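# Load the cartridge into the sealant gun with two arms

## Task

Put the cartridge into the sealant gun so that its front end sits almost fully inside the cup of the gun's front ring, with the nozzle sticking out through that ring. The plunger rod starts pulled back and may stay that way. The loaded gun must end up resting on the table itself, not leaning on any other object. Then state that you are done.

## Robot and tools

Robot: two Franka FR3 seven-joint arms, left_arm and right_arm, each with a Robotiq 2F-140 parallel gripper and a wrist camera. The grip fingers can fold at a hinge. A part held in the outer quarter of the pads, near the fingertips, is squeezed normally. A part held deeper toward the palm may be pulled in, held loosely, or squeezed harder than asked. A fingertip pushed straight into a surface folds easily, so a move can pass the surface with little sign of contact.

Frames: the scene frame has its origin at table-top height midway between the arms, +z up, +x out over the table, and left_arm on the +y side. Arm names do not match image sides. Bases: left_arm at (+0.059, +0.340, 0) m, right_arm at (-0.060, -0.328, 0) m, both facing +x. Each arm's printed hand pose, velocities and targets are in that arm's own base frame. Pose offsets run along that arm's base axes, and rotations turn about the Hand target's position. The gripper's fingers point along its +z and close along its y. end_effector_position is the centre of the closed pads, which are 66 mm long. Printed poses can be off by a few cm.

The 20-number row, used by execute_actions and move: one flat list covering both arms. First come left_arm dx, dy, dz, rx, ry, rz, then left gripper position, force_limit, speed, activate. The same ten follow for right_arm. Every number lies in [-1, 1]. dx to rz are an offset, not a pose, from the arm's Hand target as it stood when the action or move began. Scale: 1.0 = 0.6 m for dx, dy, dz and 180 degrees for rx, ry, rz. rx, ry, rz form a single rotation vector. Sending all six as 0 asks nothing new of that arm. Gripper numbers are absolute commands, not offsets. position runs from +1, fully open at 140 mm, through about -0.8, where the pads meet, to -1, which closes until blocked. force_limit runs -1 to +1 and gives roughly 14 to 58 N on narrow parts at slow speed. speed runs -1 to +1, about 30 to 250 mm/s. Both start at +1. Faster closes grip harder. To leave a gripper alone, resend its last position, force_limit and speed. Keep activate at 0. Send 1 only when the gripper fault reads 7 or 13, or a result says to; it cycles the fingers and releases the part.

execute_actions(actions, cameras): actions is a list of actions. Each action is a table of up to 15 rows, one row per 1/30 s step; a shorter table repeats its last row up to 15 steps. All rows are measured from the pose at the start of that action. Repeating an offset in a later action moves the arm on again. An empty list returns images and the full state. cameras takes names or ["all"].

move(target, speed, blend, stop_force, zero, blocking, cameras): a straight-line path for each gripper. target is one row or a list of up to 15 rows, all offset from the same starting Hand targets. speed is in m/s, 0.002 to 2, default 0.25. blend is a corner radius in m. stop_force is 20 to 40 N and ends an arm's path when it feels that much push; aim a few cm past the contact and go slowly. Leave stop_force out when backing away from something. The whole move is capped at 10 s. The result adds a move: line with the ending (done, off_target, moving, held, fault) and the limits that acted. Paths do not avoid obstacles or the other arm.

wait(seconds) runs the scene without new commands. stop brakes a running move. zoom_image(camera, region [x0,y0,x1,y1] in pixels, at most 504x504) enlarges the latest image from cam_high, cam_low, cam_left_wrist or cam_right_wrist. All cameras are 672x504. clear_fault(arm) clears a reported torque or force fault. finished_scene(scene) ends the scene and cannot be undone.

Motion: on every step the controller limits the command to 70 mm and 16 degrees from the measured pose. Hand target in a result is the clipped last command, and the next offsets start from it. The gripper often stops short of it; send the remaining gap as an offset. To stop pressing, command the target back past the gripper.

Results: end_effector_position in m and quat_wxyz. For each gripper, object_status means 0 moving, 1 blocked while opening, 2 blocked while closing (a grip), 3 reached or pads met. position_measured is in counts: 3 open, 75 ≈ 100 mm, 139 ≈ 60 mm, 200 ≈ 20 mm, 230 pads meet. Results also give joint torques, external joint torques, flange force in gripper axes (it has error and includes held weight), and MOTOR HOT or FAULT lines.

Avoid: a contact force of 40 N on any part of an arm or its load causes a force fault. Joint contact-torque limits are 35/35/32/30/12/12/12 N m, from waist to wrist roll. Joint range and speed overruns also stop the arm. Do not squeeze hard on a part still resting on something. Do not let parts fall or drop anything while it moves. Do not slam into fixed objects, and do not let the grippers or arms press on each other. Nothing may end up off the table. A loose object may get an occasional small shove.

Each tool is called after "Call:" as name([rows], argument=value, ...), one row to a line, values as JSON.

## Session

Call:
execute_actions(actions=[])

Call:
zoom_image(camera="cam_high", region=[100, 100, 500, 400])

Scene clock: 0.00 s.
left_arm: end_effector_position=(+0.5601, +0.0325, +0.2657) position_measured=3 object_status=3 fault=0 end_effector_quat_wxyz=(+0.314, -0.606, +0.723, -0.106) | right_arm: end_effector_position=(+0.4072, -0.0304, +0.2397) position_measured=3 object_status=3 fault=0 end_effector_quat_wxyz=(-0.003, +0.887, +0.463, +0.008)
Joint positions: left_arm=[0.049 -0.379 -0.01 -2.625 0.698 2.824 -0.39] | right_arm=[0.066 -0.456 -0.137 -2.481 -0.053 2.038 -2.565]
Joint velocities: within noise
Joint torques (N m): no reading
External joint torques (N m): no reading
Flange force (N): no reading
Hand target: left_arm +0.5601, +0.0325, +0.2657; +0.314, -0.606, +0.723, -0.106 | right_arm +0.4072, -0.0304, +0.2397; -0.003, +0.887, +0.463, +0.008
Tool commands: left_gripper/position=+1.0 left_gripper/force_limit=+1.0 left_gripper/speed=+1.0 left_gripper/activate=+0.0 right_gripper/position=+1.0 right_gripper/force_limit=+1.0 right_gripper/speed=+1.0 right_gripper/activate=+0.0

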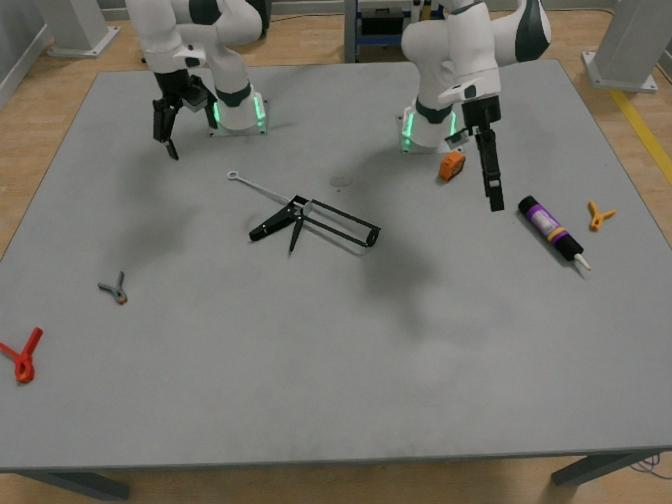

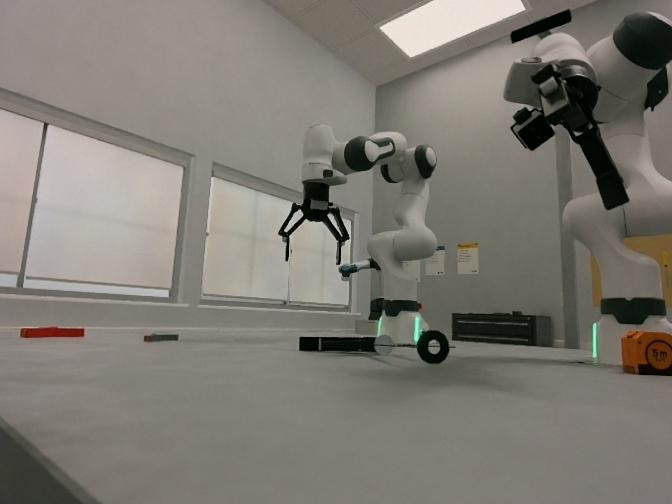

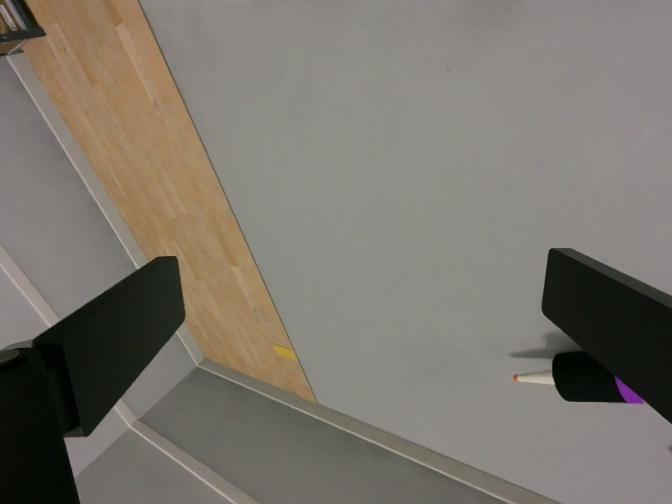

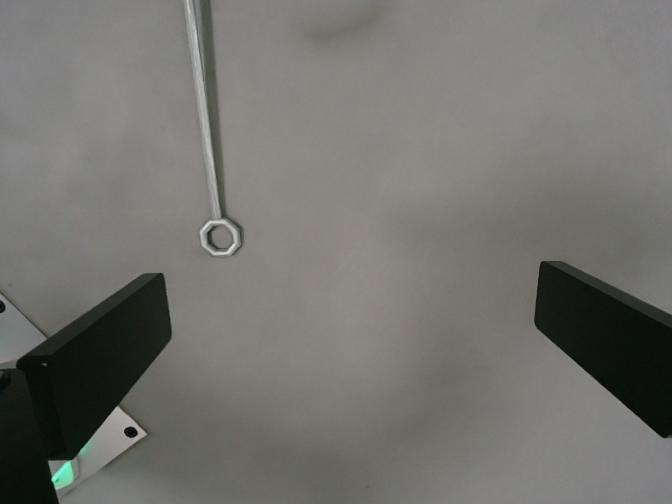

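Scaled by 1.260 from the camera's image (finer frame: 960x720).

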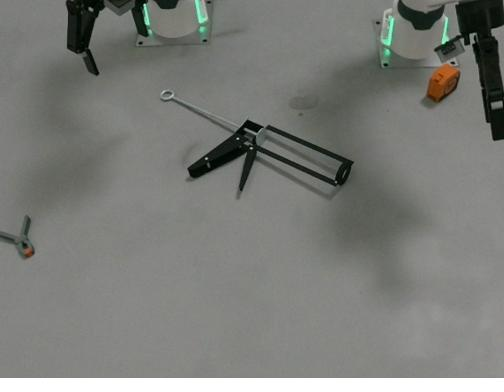

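Call:
move(target=[-0.2,0.346,-0.076,-0.001,0.2196,-0.224,1,0,0,0,0,0,0,0,0,0,1,0,0,0], speed=0.35, cameras=["cam_left_wrist"])

Scene clock: 3.93 s.
left_arm: end_effector_position=(+0.4403, +0.2394, +0.2196) position_measured=3 object_status=3 fault=0 end_effector_quat_wxyz=(+0.001, -0.328, +0.945, -0.001) | right_arm: end_effector_position=(+0.4072, -0.0304, +0.2397) position_measured=3 object_status=3 fault=0 end_effector_quat_wxyz=(-0.003, +0.887, +0.463, +0.008)
Joint positions: left_arm=[-0.828 -0.444 1.216 -2.207 0.458 2.002 1.052] | right_arm=[0.066 -0.456 -0.137 -2.481 -0.053 2.038 -2.565]
Joint velocities: left_arm=[0 0 -0.001 0.001 0 -0.001 0.005] | right_arm=[within noise]
Joint torques (N m): left_arm=[-0.53 1.79 -11.53 23.79 1.03 2.33 0.21] | right_arm=[-0.06 -15.74 2.22 24.23 0.9 2.38 -0.06]
External joint torques (N m): left_arm=[-0.48 -0.01 1.1 1.5 0.33 -0.15 0.21] | right_arm=[-0.03 0.54 1.07 -0.43 0.03 -0.26 -0.07]
Flange force (N): left_arm=[-11.5 -1.3 0.0] | right_arm=[1.3 -0.5 0.4]
Hand target: left_arm +0.4401, +0.2401, +0.2201; +0.001, -0.325, +0.946, +0.000 | right_arm +0.4072, -0.0304, +0.2397; -0.003, +0.887, +0.463, +0.008
Off the commanded pose: left_arm 0.001 m, 0 deg | right_arm 0.000 m, 0 deg.
move: done; limits=paced

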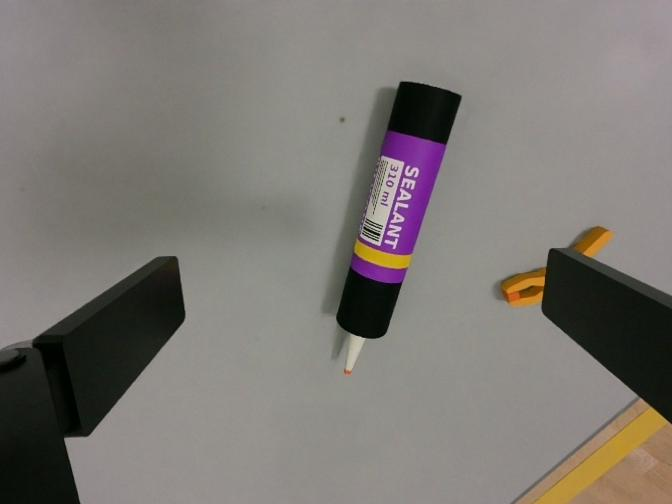

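Call:
move(target=[-0.027,0.068,-0.15,0,0,-0.074,1,0,0,0,0,0,0,0,0,0,1,0,0,0], speed=0.25, cameras=["cam_left_wrist"])

Scene clock: 6.07 s.
left_arm: end_effector_position=(+0.4236, +0.2803, +0.1299) position_measured=3 object_status=3 fault=0 end_effector_quat_wxyz=(+0.000, -0.217, +0.976, -0.001) | right_arm: end_effector_position=(+0.4072, -0.0304, +0.2397) position_measured=3 object_status=3 fault=0 end_effector_quat_wxyz=(-0.003, +0.887, +0.463, +0.008)
Joint positions: left_arm=[-1.023 -0.502 1.552 -2.284 0.622 2.174 1.274] | right_arm=[0.066 -0.456 -0.137 -2.481 -0.053 2.038 -2.565]
Joint velocities: left_arm=[0 -0.002 0 0 -0.001 0 0.006] | right_arm=[within noise]
Joint torques (N m): left_arm=[-0.63 11.82 -13.62 21.5 0.99 2.51 0.18] | right_arm=[-0.11 -15.74 2.21 24.28 0.9 2.37 -0.06]
External joint torques (N m): left_arm=[-0.77 0.45 0.94 1.41 0.33 0.04 0.18] | right_arm=[-0.13 0.58 1.01 -0.38 0.03 -0.26 -0.06]
Flange force (N): left_arm=[-13.8 0.8 4.8] | right_arm=[1.3 -0.2 0.4]
Hand target: left_arm +0.4239, +0.2809, +0.1301; +0.001, -0.213, +0.977, +0.000 | right_arm +0.4072, -0.0304, +0.2397; -0.003, +0.887, +0.463, +0.008
Off the commanded pose: left_arm 0.001 m, 0 deg | right_arm 0.000 m, 0 deg.
move: done

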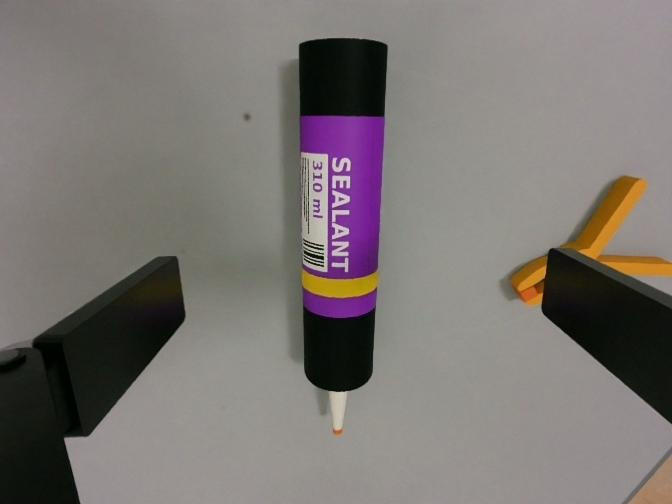

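Call:
move([
  [0.004,-0.008,-0.02,0,0,0,0.4,0,0,0,0,0,0,0,0,0,1,0,0,0],
  [0.004,-0.008,-0.147,0,0,0,0.4,0,0,0,0,0,0,0,0,0,1,0,0,0],
  [0.004,-0.008,-0.147,0,0,0,-1,0,-1,0,0,0,0,0,0,0,1,0,0,0],
], speed=0.15)

Call:
wait(seconds=1.2, cameras=["cam_left_wrist"])

Scene clock: 10.67 s.
left_arm: end_effector_position=(+0.4255, +0.2750, +0.0413) position_measured=159 object_status=0 fault=0 end_effector_quat_wxyz=(-0.001, -0.211, +0.977, -0.001) | right_arm: end_effector_position=(+0.4072, -0.0304, +0.2397) position_measured=3 object_status=3 fault=0 end_effector_quat_wxyz=(-0.003, +0.887, +0.463, +0.008)
Joint positions: left_arm=[-1.312 -0.541 1.904 -2.324 0.757 2.357 1.197] | right_arm=[0.066 -0.456 -0.137 -2.481 -0.053 2.038 -2.565]
Joint torques (N m): left_arm=[-0.4 22.56 -13.41 18.6 0.81 2.82 -0.22] | right_arm=[-0.06 -15.75 2.23 24.28 0.89 2.37 -0.1]
External joint torques (N m): left_arm=[-0.48 2.05 1.25 1.13 0.25 0.35 -0.22] | right_arm=[-0.12 0.51 0.98 -0.36 0.02 -0.27 -0.1]
Flange force (N): left_arm=[-5.2 -0.8 4.9] | right_arm=[1.1 -0.3 0.3]
Hand target: left_arm +0.4263, +0.2761, +0.0419; +0.001, -0.213, +0.977, +0.000 | right_arm +0.4072, -0.0304, +0.2397; -0.003, +0.887, +0.463, +0.008
Off the commanded pose: left_arm 0.001 m, 0 deg | right_arm 0.000 m, 0 deg.
move: done

Scene clock: 11.87 s.
left_arm: end_effector_position=(+0.4255, +0.2750, +0.0413) position_measured=159 object_status=2 fault=0 end_effector_quat_wxyz=(-0.001, -0.211, +0.977, -0.001) | right_arm: end_effector_position=(+0.4072, -0.0304, +0.2397) position_measured=3 object_status=3 fault=0 end_effector_quat_wxyz=(-0.003, +0.887, +0.463, +0.008)
Joint positions: left_arm=[-1.312 -0.541 1.904 -2.324 0.757 2.357 1.197] | right_arm=[0.066 -0.456 -0.137 -2.481 -0.053 2.038 -2.565]
Joint torques (N m): left_arm=[-0.3 22.52 -13.38 18.58 0.77 2.84 -0.27] | right_arm=[-0.1 -15.78 2.22 24.29 0.91 2.37 -0.1]
External joint torques (N m): left_arm=[-0.38 2.09 1.22 1.27 0.22 0.39 -0.27] | right_arm=[-0.04 0.52 1.11 -0.32 0.04 -0.25 -0.1]
Flange force (N): left_arm=[-5.0 -0.7 4.4] | right_arm=[1.4 -0.3 0.2]
Hand target: left_arm +0.4263, +0.2761, +0.0419; +0.001, -0.213, +0.977, +0.000 | right_arm +0.4072, -0.0304, +0.2397; -0.003, +0.887, +0.463, +0.008
Tool commands: left_gripper/position=-1.0 left_gripper/force_limit=+0.0 left_gripper/speed=-1.0 left_gripper/activate=+0.0 right_gripper/position=+1.0 right_gripper/force_limit=+0.0 right_gripper/speed=+0.0 right_gripper/activate=+0.0
Off the commanded pose: left_arm 0.001 m, 0 deg | right_arm 0.000 m, 0 deg.
wait: 1.20 s; at rest by 0.17 s

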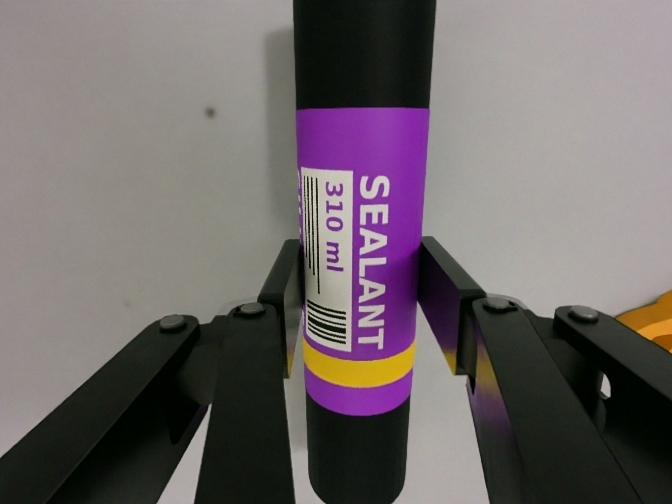

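Call:
move([
  [0,0,0.3,0,0,0,-1,0,-1,0,0,0,0,0,0,0,1,0,0,0],
  [0,0,0.3,0,0,0,-1,0,-1,0,0.288,0.72,0.08,0,0,0,1,0,0,0],
], speed=0.25, cameras=["all"])

Scene clock: 16.93 s.
left_arm: end_effector_position=(+0.4253, +0.2762, +0.2206) position_measured=159 object_status=2 fault=0 end_effector_quat_wxyz=(-0.001, -0.216, +0.976, +0.000) | right_arm: end_effector_position=(+0.5809, +0.4016, +0.2890) position_measured=3 object_status=3 fault=0 end_effector_quat_wxyz=(-0.003, +0.885, +0.465, +0.010)
Joint positions: left_arm=[-0.851 -0.516 1.285 -2.174 0.537 1.957 1.308] | right_arm=[0.45 0.494 0.217 -1.215 -0.1 1.718 -1.884]
Joint velocities: left_arm=[within noise] | right_arm=[-0.001 -0.001 -0.001 0 -0.001 -0.002 0.006]
Joint torques (N m): left_arm=[-0.06 5.66 -15.32 23.94 0.73 2.7 0.19] | right_arm=[0.32 -45.4 4.22 25.07 0.93 2.16 0.1]
External joint torques (N m): left_arm=[-0.11 -0.22 -0.42 2.24 -0.02 0.23 0.19] | right_arm=[0.22 2.59 0.74 0.12 0.01 -0.57 0.1]
Flange force (N): left_arm=[-5.4 1.0 -3.9] | right_arm=[13.4 4.3 -2.6]
Hand target: left_arm +0.4263, +0.2761, +0.2219; +0.001, -0.213, +0.977, +0.000 | right_arm +0.5800, +0.4016, +0.2877; -0.003, +0.887, +0.463, +0.008
Off the commanded pose: left_arm 0.002 m, 0 deg | right_arm 0.002 m, 0 deg.
move: done

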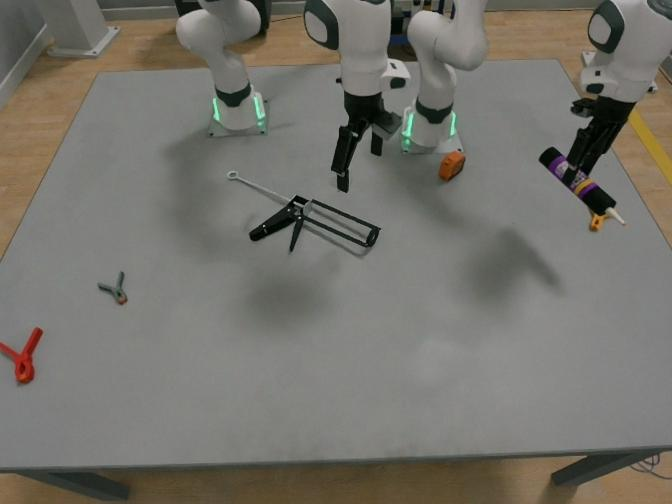

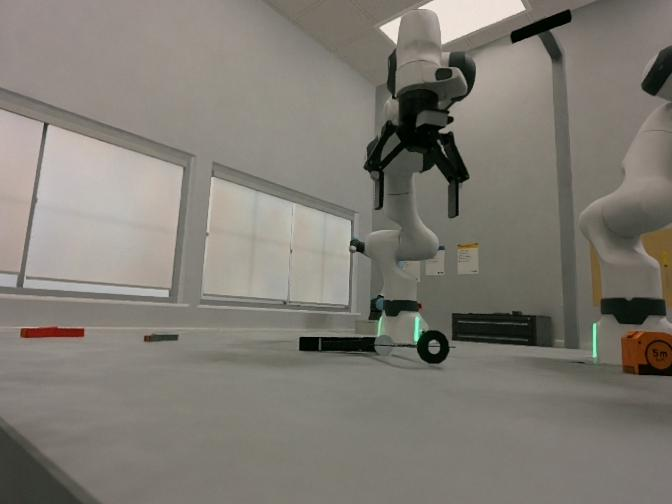

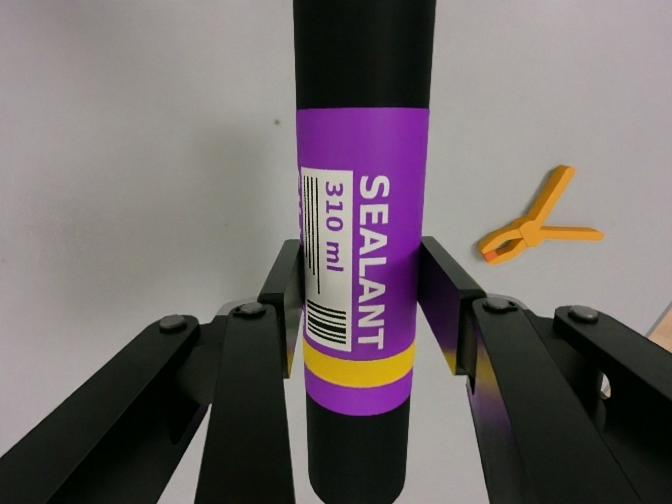

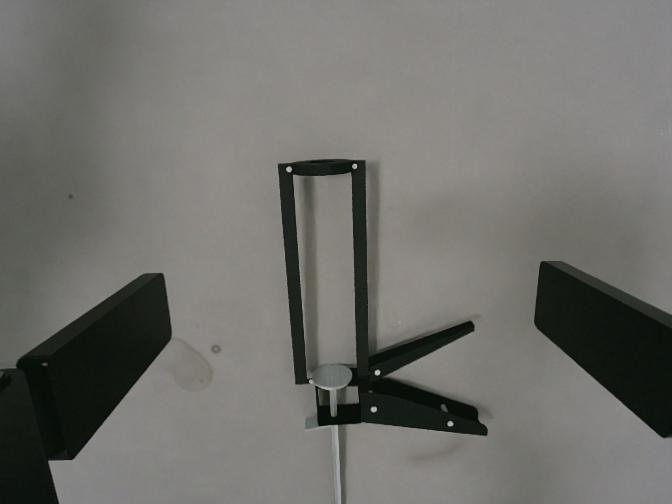

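Call:
move(target=[0,0,0,0,0,0,-1,0,-1,0,-0.288,-0.74,-0.04,0,0,0,1,0,0,0], speed=0.4)

Call:
move(target=[0,-0.5,0.06,0,0,0.185,-1,0,-1,0,0,0,0,0,0,0,1,0,0,0], speed=0.25)

Call:
move([
  [-0.159,-0.697,0.06,-0.066,0.041,0,-1,0,-1,0,0,0,0,0,0,0,1,0,0,0],
  [-0.159,-0.697,-0.18,-0.066,0.041,0,-1,0,-1,0,0,0,0,0,0,0,1,0,0,0],
], speed=0.2, cameras=["cam_high","cam_low","cam_left_wrist"])

Call:
zoom_image(camera="cam_low", region=[340, 250, 480, 370])

Call:
zoom_image(camera="cam_high", region=[260, 130, 400, 260])

Scene clock: 20.93 s.
left_arm: end_effector_position=(+0.4253, +0.2762, +0.2206) position_measured=159 object_status=2 fault=0 end_effector_quat_wxyz=(-0.001, -0.216, +0.976, +0.000) | right_arm: end_effector_position=(+0.4069, -0.0423, +0.2636) position_measured=3 object_status=3 fault=0 end_effector_quat_wxyz=(-0.004, +0.888, +0.459, +0.007)
Joint positions: left_arm=[-0.851 -0.516 1.285 -2.174 0.537 1.957 1.308] | right_arm=[0.162 -0.478 -0.243 -2.426 -0.106 1.966 -2.539]
Joint velocities: left_arm=[within noise] | right_arm=[0.001 -0.001 0.001 -0.001 -0.001 0.001 -0.004]
Joint torques (N m): left_arm=[-0.04 5.72 -15.29 23.87 0.71 2.7 0.13] | right_arm=[0.35 -15.4 3.27 23.88 0.56 2.64 -0.27]
External joint torques (N m): left_arm=[-0.05 -0.13 -0.37 2.21 -0.03 0.24 0.13] | right_arm=[0.33 -0.05 0.59 -0.89 -0.35 0.01 -0.27]
Flange force (N): left_arm=[-5.4 1.0 -3.8] | right_arm=[-1.0 -2.6 1.7]
Hand target: left_arm +0.4263, +0.2761, +0.2219; +0.001, -0.213, +0.977, +0.000 | right_arm +0.4072, -0.0424, +0.2637; -0.003, +0.887, +0.463, +0.008
Off the commanded pose: left_arm 0.002 m, 0 deg | right_arm 0.000 m, 0 deg.
move: done

Scene clock: 23.73 s.
left_arm: end_effector_position=(+0.4244, -0.0228, +0.2566) position_measured=159 object_status=2 fault=0 end_effector_quat_wxyz=(-0.001, -0.481, +0.877, +0.003) | right_arm: end_effector_position=(+0.4069, -0.0423, +0.2636) position_measured=3 object_status=3 fault=0 end_effector_quat_wxyz=(-0.004, +0.888, +0.460, +0.007)
Joint positions: left_arm=[-0.549 -0.441 0.441 -2.381 0.202 1.965 0.343] | right_arm=[0.162 -0.478 -0.243 -2.426 -0.106 1.966 -2.541]
Joint velocities: left_arm=[0 0.001 -0.001 0 0.001 0.001 -0.007] | right_arm=[within noise]
Joint torques (N m): left_arm=[0.44 -14.4 -5.91 26.62 0.32 3.29 -0.24] | right_arm=[-0.06 -15.42 3.61 23.93 0.67 2.67 -0.3]
External joint torques (N m): left_arm=[0.44 -0.2 -0.33 2.45 -0.37 0.78 -0.24] | right_arm=[-0.11 -0.04 0.91 -0.85 -0.24 0.04 -0.3]
Flange force (N): left_arm=[-2.4 -5.6 -3.2] | right_arm=[-0.9 -2.7 1.7]
Hand target: left_arm +0.4263, -0.0239, +0.2579; +0.001, -0.484, +0.875, +0.000 | right_arm +0.4072, -0.0424, +0.2637; -0.003, +0.887, +0.463, +0.008
Off the commanded pose: left_arm 0.003 m, 1 deg | right_arm 0.000 m, 0 deg.
move: done

Scene clock: 28.37 s.
left_arm: end_effector_position=(+0.3291, -0.4389, +0.1464) position_measured=159 object_status=2 fault=0 end_effector_quat_wxyz=(-0.106, -0.483, +0.867, -0.054) | right_arm: end_effector_position=(+0.4069, -0.0423, +0.2636) position_measured=3 object_status=3 fault=0 end_effector_quat_wxyz=(-0.004, +0.888, +0.460, +0.007)
Joint positions: left_arm=[-0.834 0.05 0.007 -2.235 -0.318 2.315 -0.06] | right_arm=[0.162 -0.478 -0.243 -2.426 -0.106 1.966 -2.541]
Joint velocities: left_arm=[0.001 0 0 0.002 -0.001 0.001 0.006] | right_arm=[within noise]
Joint torques (N m): left_arm=[-0.07 -34.26 -0.35 25.4 -0.02 3.32 0.15] | right_arm=[-0.08 -15.36 3.64 23.89 0.67 2.67 -0.31]
External joint torques (N m): left_arm=[-0.09 -2.24 -0.42 2.86 -0.53 0.82 0.14] | right_arm=[-0.18 -0.13 0.89 -0.77 -0.24 0.05 -0.31]
Flange force (N): left_arm=[1.9 -2.9 -3.2] | right_arm=[-1.1 -2.7 1.5]
Hand target: left_arm +0.3309, -0.4421, +0.1499; -0.106, -0.481, +0.868, -0.060 | right_arm +0.4072, -0.0424, +0.2637; -0.003, +0.887, +0.463, +0.008
Off the commanded pose: left_arm 0.005 m, 1 deg | right_arm 0.000 m, 0 deg.
move: off_target (left_arm)

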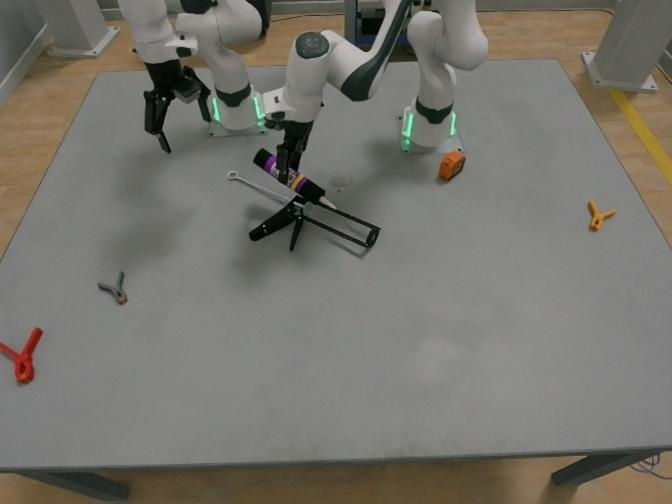

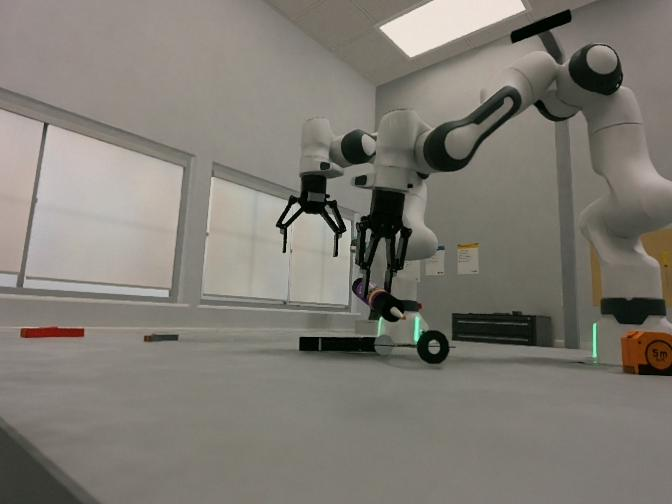

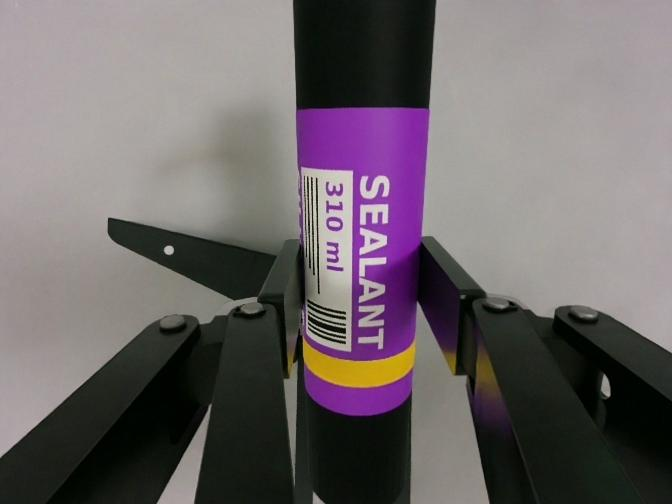

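Scaled by 3.600 from the camera's image (finer frame: 960x720).

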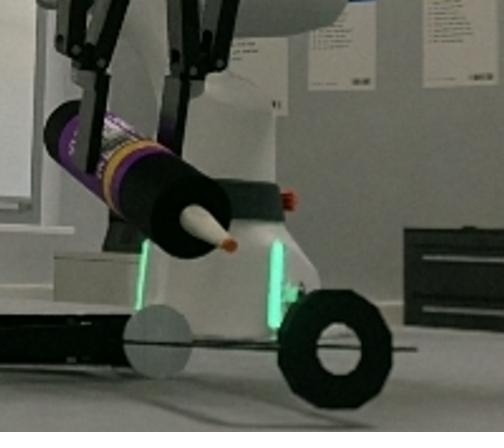

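Scaled by 3.600 from the camera's image (finer frame: 960x720).

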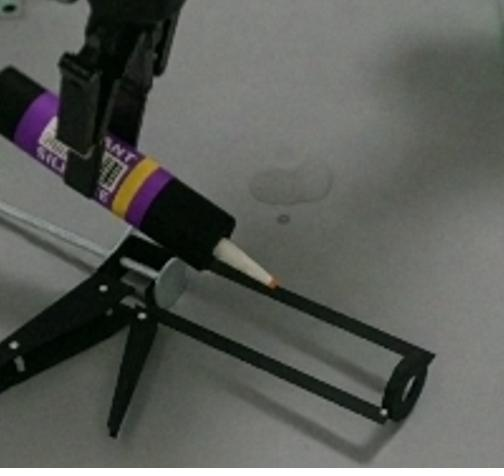

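Call:
move([
  [0.070,0.113,0,0,0,0,-1,0,-1,0,0,0,0,0,0,0,1,0,0,0],
  [0.070,0.113,-0.08,0,0,0,-1,0,-1,0,0,0,0,0,0,0,1,0,0,0],
], speed=0.15, cameras=["cam_high","cam_low","cam_left_wrist"])

Call:
zoom_image(camera="cam_low", region=[340, 250, 480, 370])

Call:
zoom_image(camera="cam_high", region=[260, 130, 400, 260])

Scene clock: 31.50 s.
left_arm: end_effector_position=(+0.3703, -0.3717, +0.0989) position_measured=159 object_status=2 fault=0 end_effector_quat_wxyz=(-0.107, -0.482, +0.868, -0.054) | right_arm: end_effector_position=(+0.4069, -0.0423, +0.2636) position_measured=3 object_status=3 fault=0 end_effector_quat_wxyz=(-0.004, +0.888, +0.460, +0.007)
Joint positions: left_arm=[-0.757 0.09 0.071 -2.313 -0.365 2.392 0.14] | right_arm=[0.162 -0.478 -0.243 -2.426 -0.106 1.966 -2.541]
Joint velocities: left_arm=[-0.001 0 0 -0.001 0 0.001 0.007] | right_arm=[within noise]
Joint torques (N m): left_arm=[0.01 -33.91 -0.09 23.81 -0.01 3.07 0.05] | right_arm=[-0.06 -15.45 3.62 23.87 0.68 2.66 -0.33]
External joint torques (N m): left_arm=[-0.05 -1.86 -0.41 2.59 -0.51 0.69 0.05] | right_arm=[-0.07 -0.18 0.97 -0.84 -0.23 0.03 -0.33]
Flange force (N): left_arm=[1.5 -3.4 -2.4] | right_arm=[-1.1 -3.1 1.5]
Hand target: left_arm +0.3729, -0.3743, +0.1019; -0.106, -0.481, +0.868, -0.060 | right_arm +0.4072, -0.0424, +0.2637; -0.003, +0.887, +0.463, +0.008
Off the commanded pose: left_arm 0.005 m, 1 deg | right_arm 0.000 m, 0 deg.
move: off_target (left_arm)

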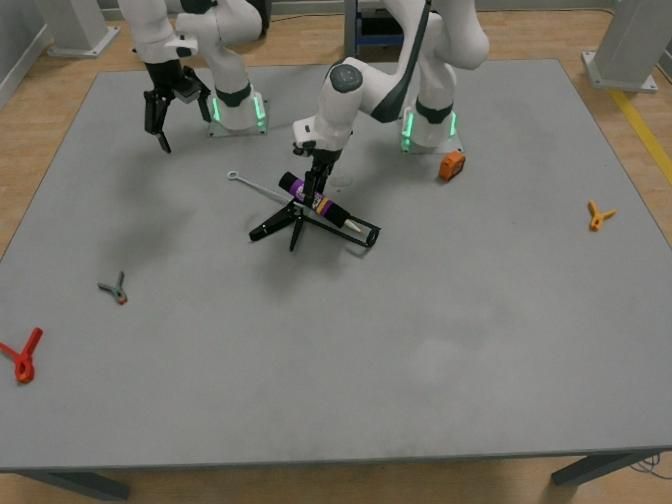

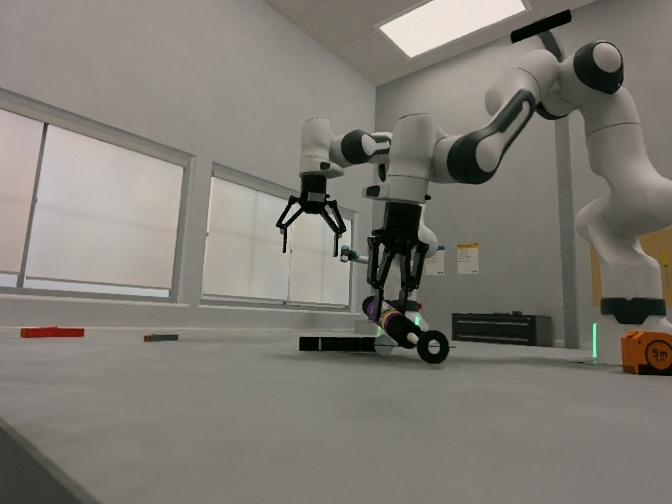

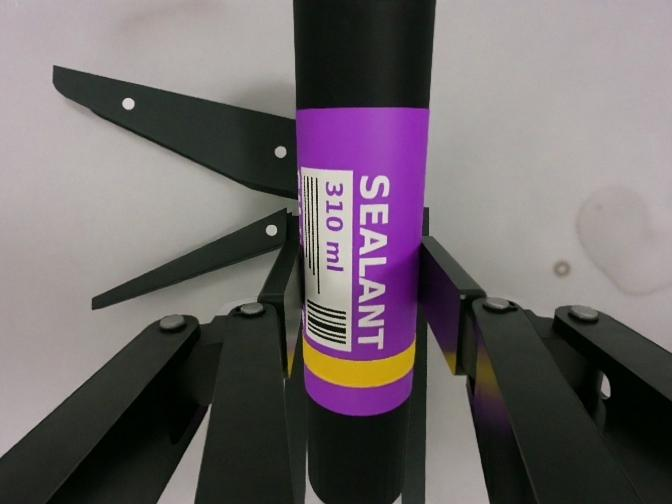

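Scaled by 3.600 from the camera's image (finer frame: 960x720).

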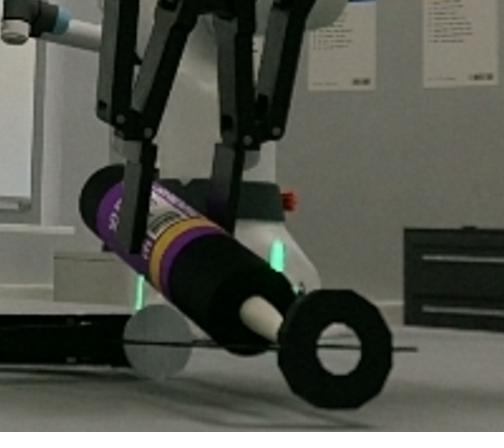

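Scaled by 3.600 from the camera's image (finer frame: 960x720).

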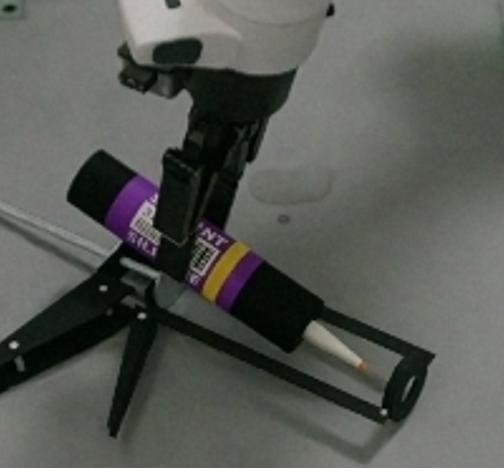

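Call:
move(target=[0.048,0.077,-0.016,0,0,0,-1,0,-1,0,0,0,0,0,0,0,1,0,0,0], speed=0.06, cameras=["cam_high","cam_low","cam_left_wrist"])

Call:
zoom_image(camera="cam_low", region=[360, 270, 480, 370])

Call:
zoom_image(camera="cam_high", region=[260, 130, 400, 260])

Scene clock: 33.73 s.
left_arm: end_effector_position=(+0.4012, -0.3271, +0.0911) position_measured=159 object_status=2 fault=0 end_effector_quat_wxyz=(-0.105, -0.482, +0.868, -0.058) | right_arm: end_effector_position=(+0.4069, -0.0423, +0.2636) position_measured=3 object_status=3 fault=0 end_effector_quat_wxyz=(-0.004, +0.888, +0.460, +0.007)
Joint positions: left_arm=[-0.689 0.099 0.108 -2.321 -0.371 2.389 0.251] | right_arm=[0.162 -0.478 -0.243 -2.426 -0.106 1.966 -2.541]
Joint velocities: left_arm=[-0.001 -0.001 0.001 0 0 0.001 0.007] | right_arm=[within noise]
Joint torques (N m): left_arm=[0.44 -33.05 -0.04 23.12 -0.01 2.41 0.17] | right_arm=[-0.04 -15.39 3.63 23.88 0.68 2.65 -0.31]
External joint torques (N m): left_arm=[0.44 -1.18 -0.44 2.22 -0.5 0.09 0.16] | right_arm=[-0.05 -0.02 0.96 -0.91 -0.23 0.02 -0.31]
Flange force (N): left_arm=[0.1 -4.6 -2.3] | right_arm=[-0.9 -2.8 1.7]
Hand target: left_arm +0.4017, -0.3281, +0.0923; -0.106, -0.481, +0.868, -0.060 | right_arm +0.4072, -0.0424, +0.2637; -0.003, +0.887, +0.463, +0.008
Off the commanded pose: left_arm 0.002 m, 0 deg | right_arm 0.000 m, 0 deg.
move: done

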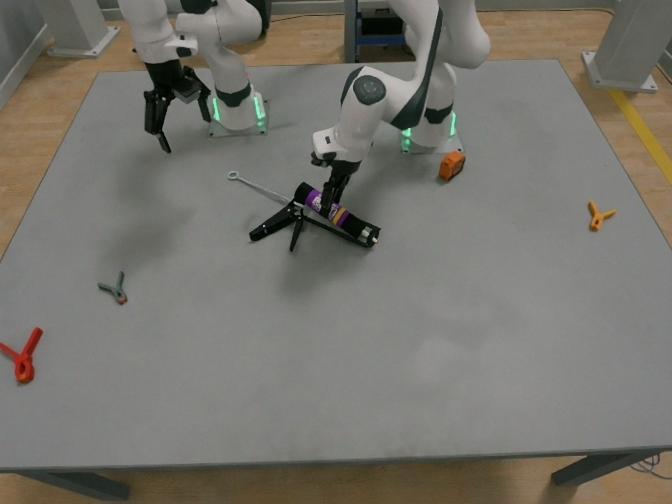

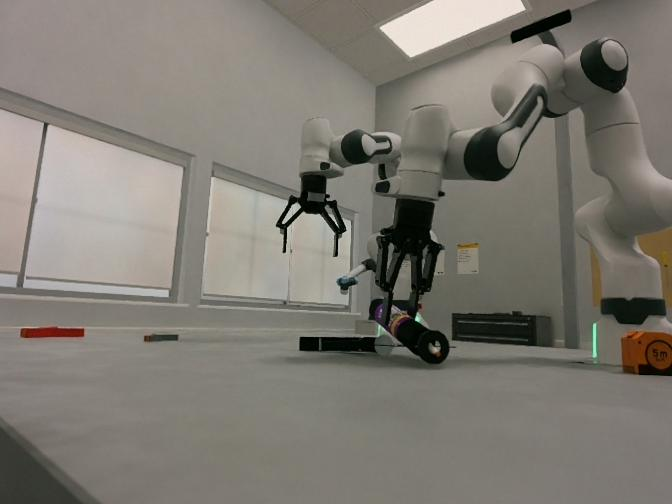

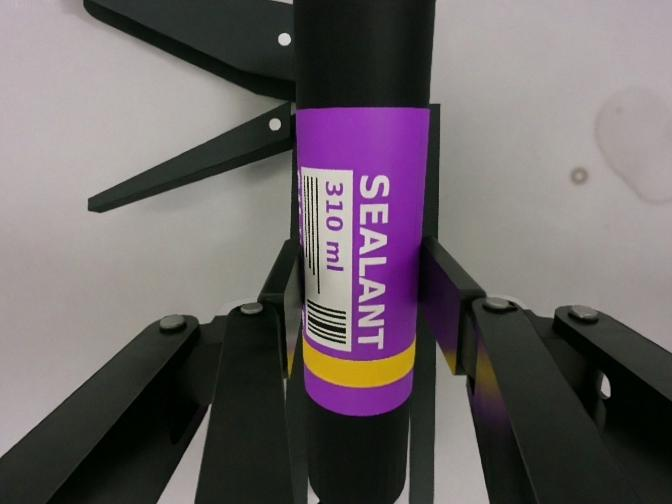

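Scaled by 4.200 from the camera's image (finer frame: 960x720).

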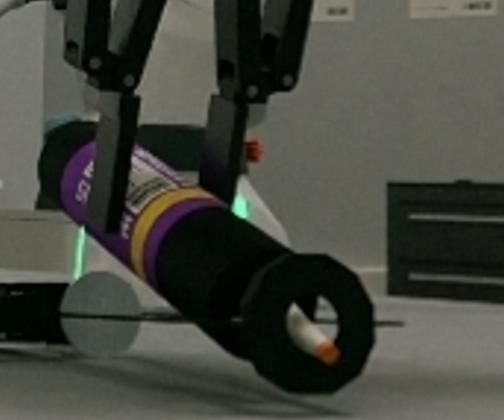

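Scaled by 3.600 from the camera's image (finer frame: 960x720).

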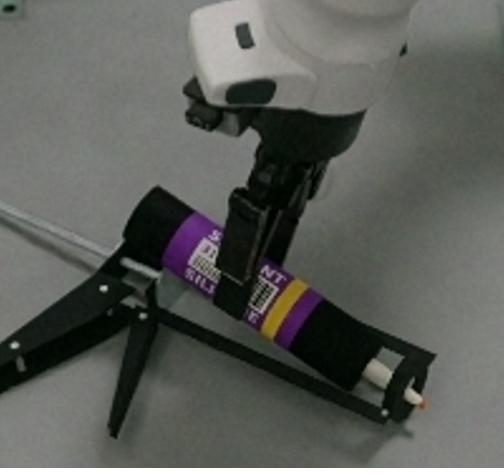

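Call:
move(target=[0.0165,0.0265,-0.023,0.018,-0.011,0,-1,0,-1,0,0,0,0,0,0,0,1,0,0,0], speed=0.05, cameras=["cam_high","cam_low","cam_left_wrist"])

Call:
zoom_image(camera="cam_low", region=[360, 270, 480, 370])

Call:
zoom_image(camera="cam_high", region=[260, 160, 400, 260])

Scene clock: 35.50 s.
left_arm: end_effector_position=(+0.4097, -0.3116, +0.0773) position_measured=159 object_status=2 fault=0 end_effector_quat_wxyz=(-0.079, -0.480, +0.873, -0.042) | right_arm: end_effector_position=(+0.4069, -0.0423, +0.2636) position_measured=3 object_status=3 fault=0 end_effector_quat_wxyz=(-0.004, +0.888, +0.460, +0.007)
Joint positions: left_arm=[-0.695 0.119 0.12 -2.33 -0.297 2.425 0.216] | right_arm=[0.162 -0.478 -0.243 -2.426 -0.106 1.966 -2.541]
Joint velocities: left_arm=[0 0.003 0.002 0.001 0.002 0.002 -0.007] | right_arm=[within noise]
Joint torques (N m): left_arm=[-0.57 -33.33 0.86 22.62 0.7 3 -0.18] | right_arm=[-0.05 -15.39 3.65 23.87 0.67 2.66 -0.31]
External joint torques (N m): left_arm=[-0.6 -1.07 0.3 1.93 0.2 0.58 -0.19] | right_arm=[-0.01 -0.03 1.02 -0.88 -0.23 0.04 -0.31]
Flange force (N): left_arm=[1.2 -3.3 -2.0] | right_arm=[-0.8 -2.9 1.7]
Hand target: left_arm +0.4116, -0.3122, +0.0785; -0.077, -0.482, +0.872, -0.043 | right_arm +0.4072, -0.0424, +0.2637; -0.003, +0.887, +0.463, +0.008
Off the commanded pose: left_arm 0.002 m, 0 deg | right_arm 0.000 m, 0 deg.
move: done

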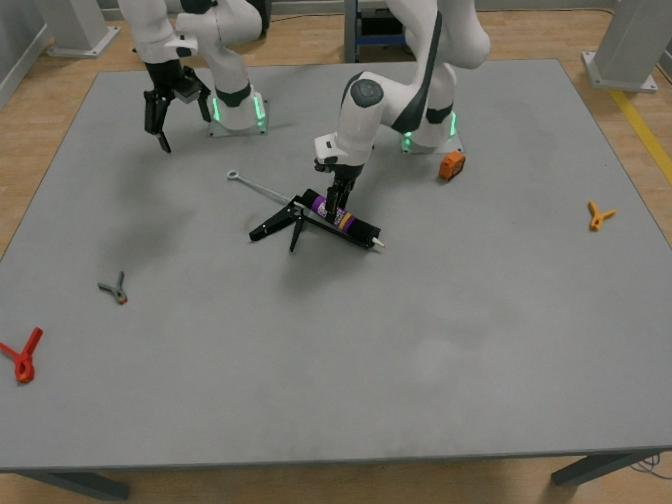

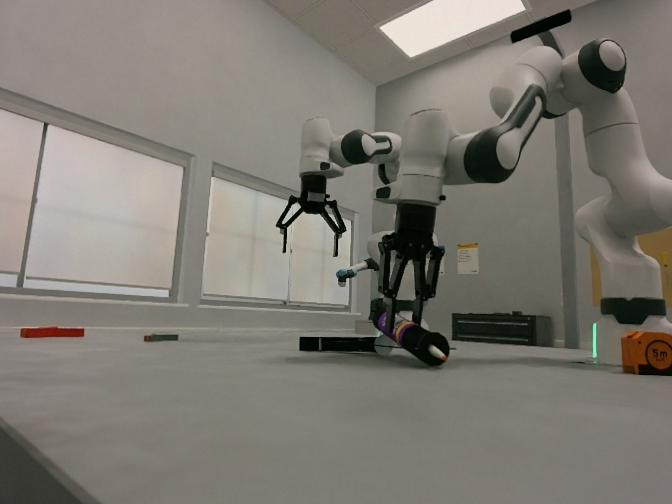

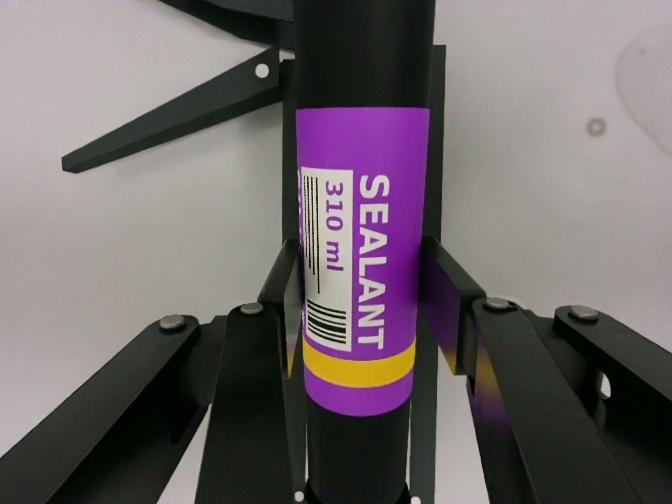

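Scaled by 4.200 from the camera's image (finer frame: 960x720).

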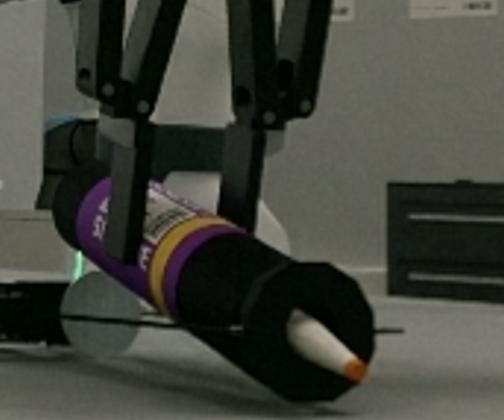

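Scaled by 3.600 from the camera's image (finer frame: 960x720).

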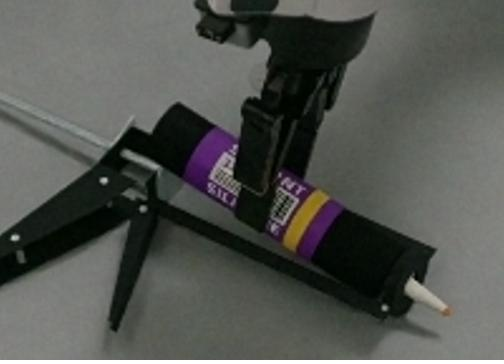

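Call:
move(target=[0.0095,0.015,-0.005,0,0,0,-1,0,-1,0,0,0,0,0,0,0,1,0,0,0], speed=0.03, cameras=["cam_high","cam_low","cam_left_wrist"])

Call:
zoom_image(camera="cam_low", region=[360, 270, 480, 370])

Call:
zoom_image(camera="cam_high", region=[260, 160, 400, 260])

Scene clock: 36.80 s.
left_arm: end_effector_position=(+0.4150, -0.3029, +0.0743) position_measured=159 object_status=2 fault=0 end_effector_quat_wxyz=(-0.079, -0.484, +0.870, -0.040) | right_arm: end_effector_position=(+0.4069, -0.0423, +0.2636) position_measured=3 object_status=3 fault=0 end_effector_quat_wxyz=(-0.004, +0.888, +0.460, +0.007)
Joint positions: left_arm=[-0.684 0.125 0.127 -2.33 -0.297 2.427 0.226] | right_arm=[0.162 -0.478 -0.243 -2.426 -0.106 1.966 -2.541]
Joint velocities: left_arm=[0 0.001 0.001 -0.001 0.001 0.001 0.005] | right_arm=[within noise]
Joint torques (N m): left_arm=[0.35 -33.33 0.51 22.75 0.35 2.98 0.26] | right_arm=[-0.11 -15.36 3.63 23.89 0.67 2.66 -0.33]
External joint torques (N m): left_arm=[0.39 -1.19 -0.04 2.29 -0.14 0.6 0.25] | right_arm=[-0.14 -0.03 0.94 -0.81 -0.24 0.04 -0.33]
Flange force (N): left_arm=[-0.6 -4.4 -1.6] | right_arm=[-0.9 -2.6 1.6]
Hand target: left_arm +0.4173, -0.3032, +0.0755; -0.077, -0.482, +0.872, -0.043 | right_arm +0.4072, -0.0424, +0.2637; -0.003, +0.887, +0.463, +0.008
Off the commanded pose: left_arm 0.003 m, 0 deg | right_arm 0.000 m, 0 deg.
move: done

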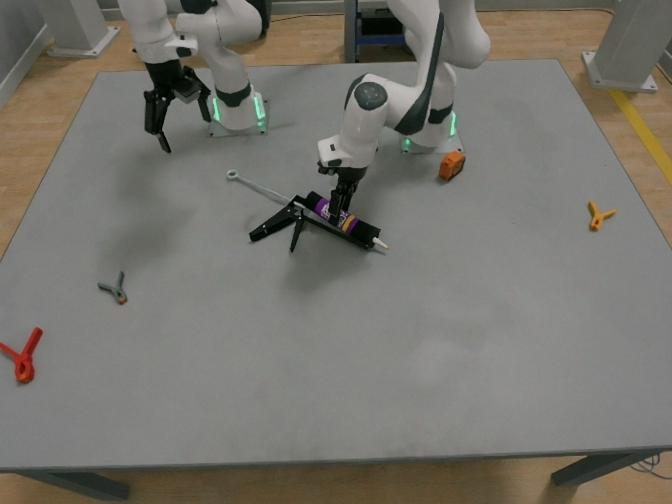

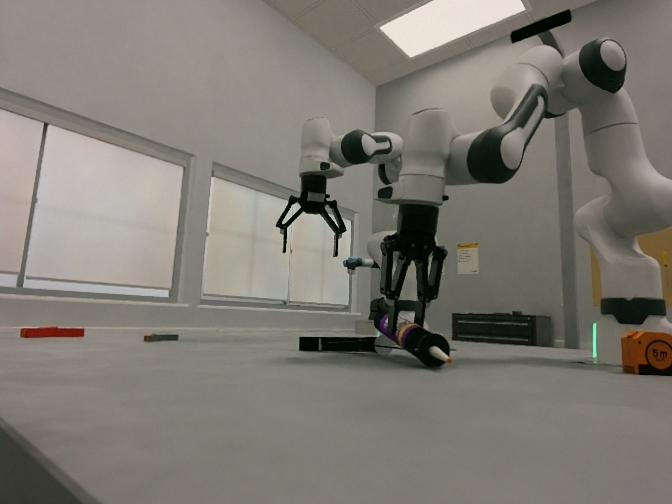

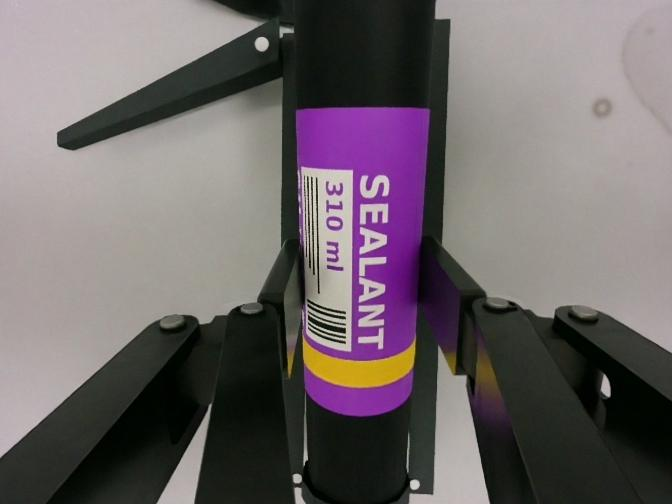

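Scaled by 4.200 from the camera's image (finer frame: 960x720).

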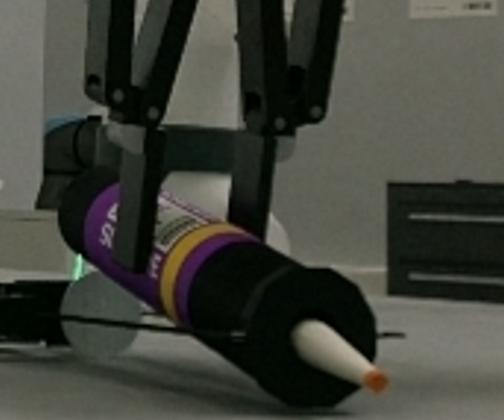

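Scaled by 3.600 from the camera's image (finer frame: 960x720).

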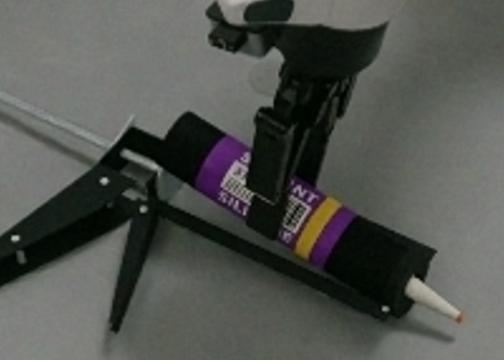

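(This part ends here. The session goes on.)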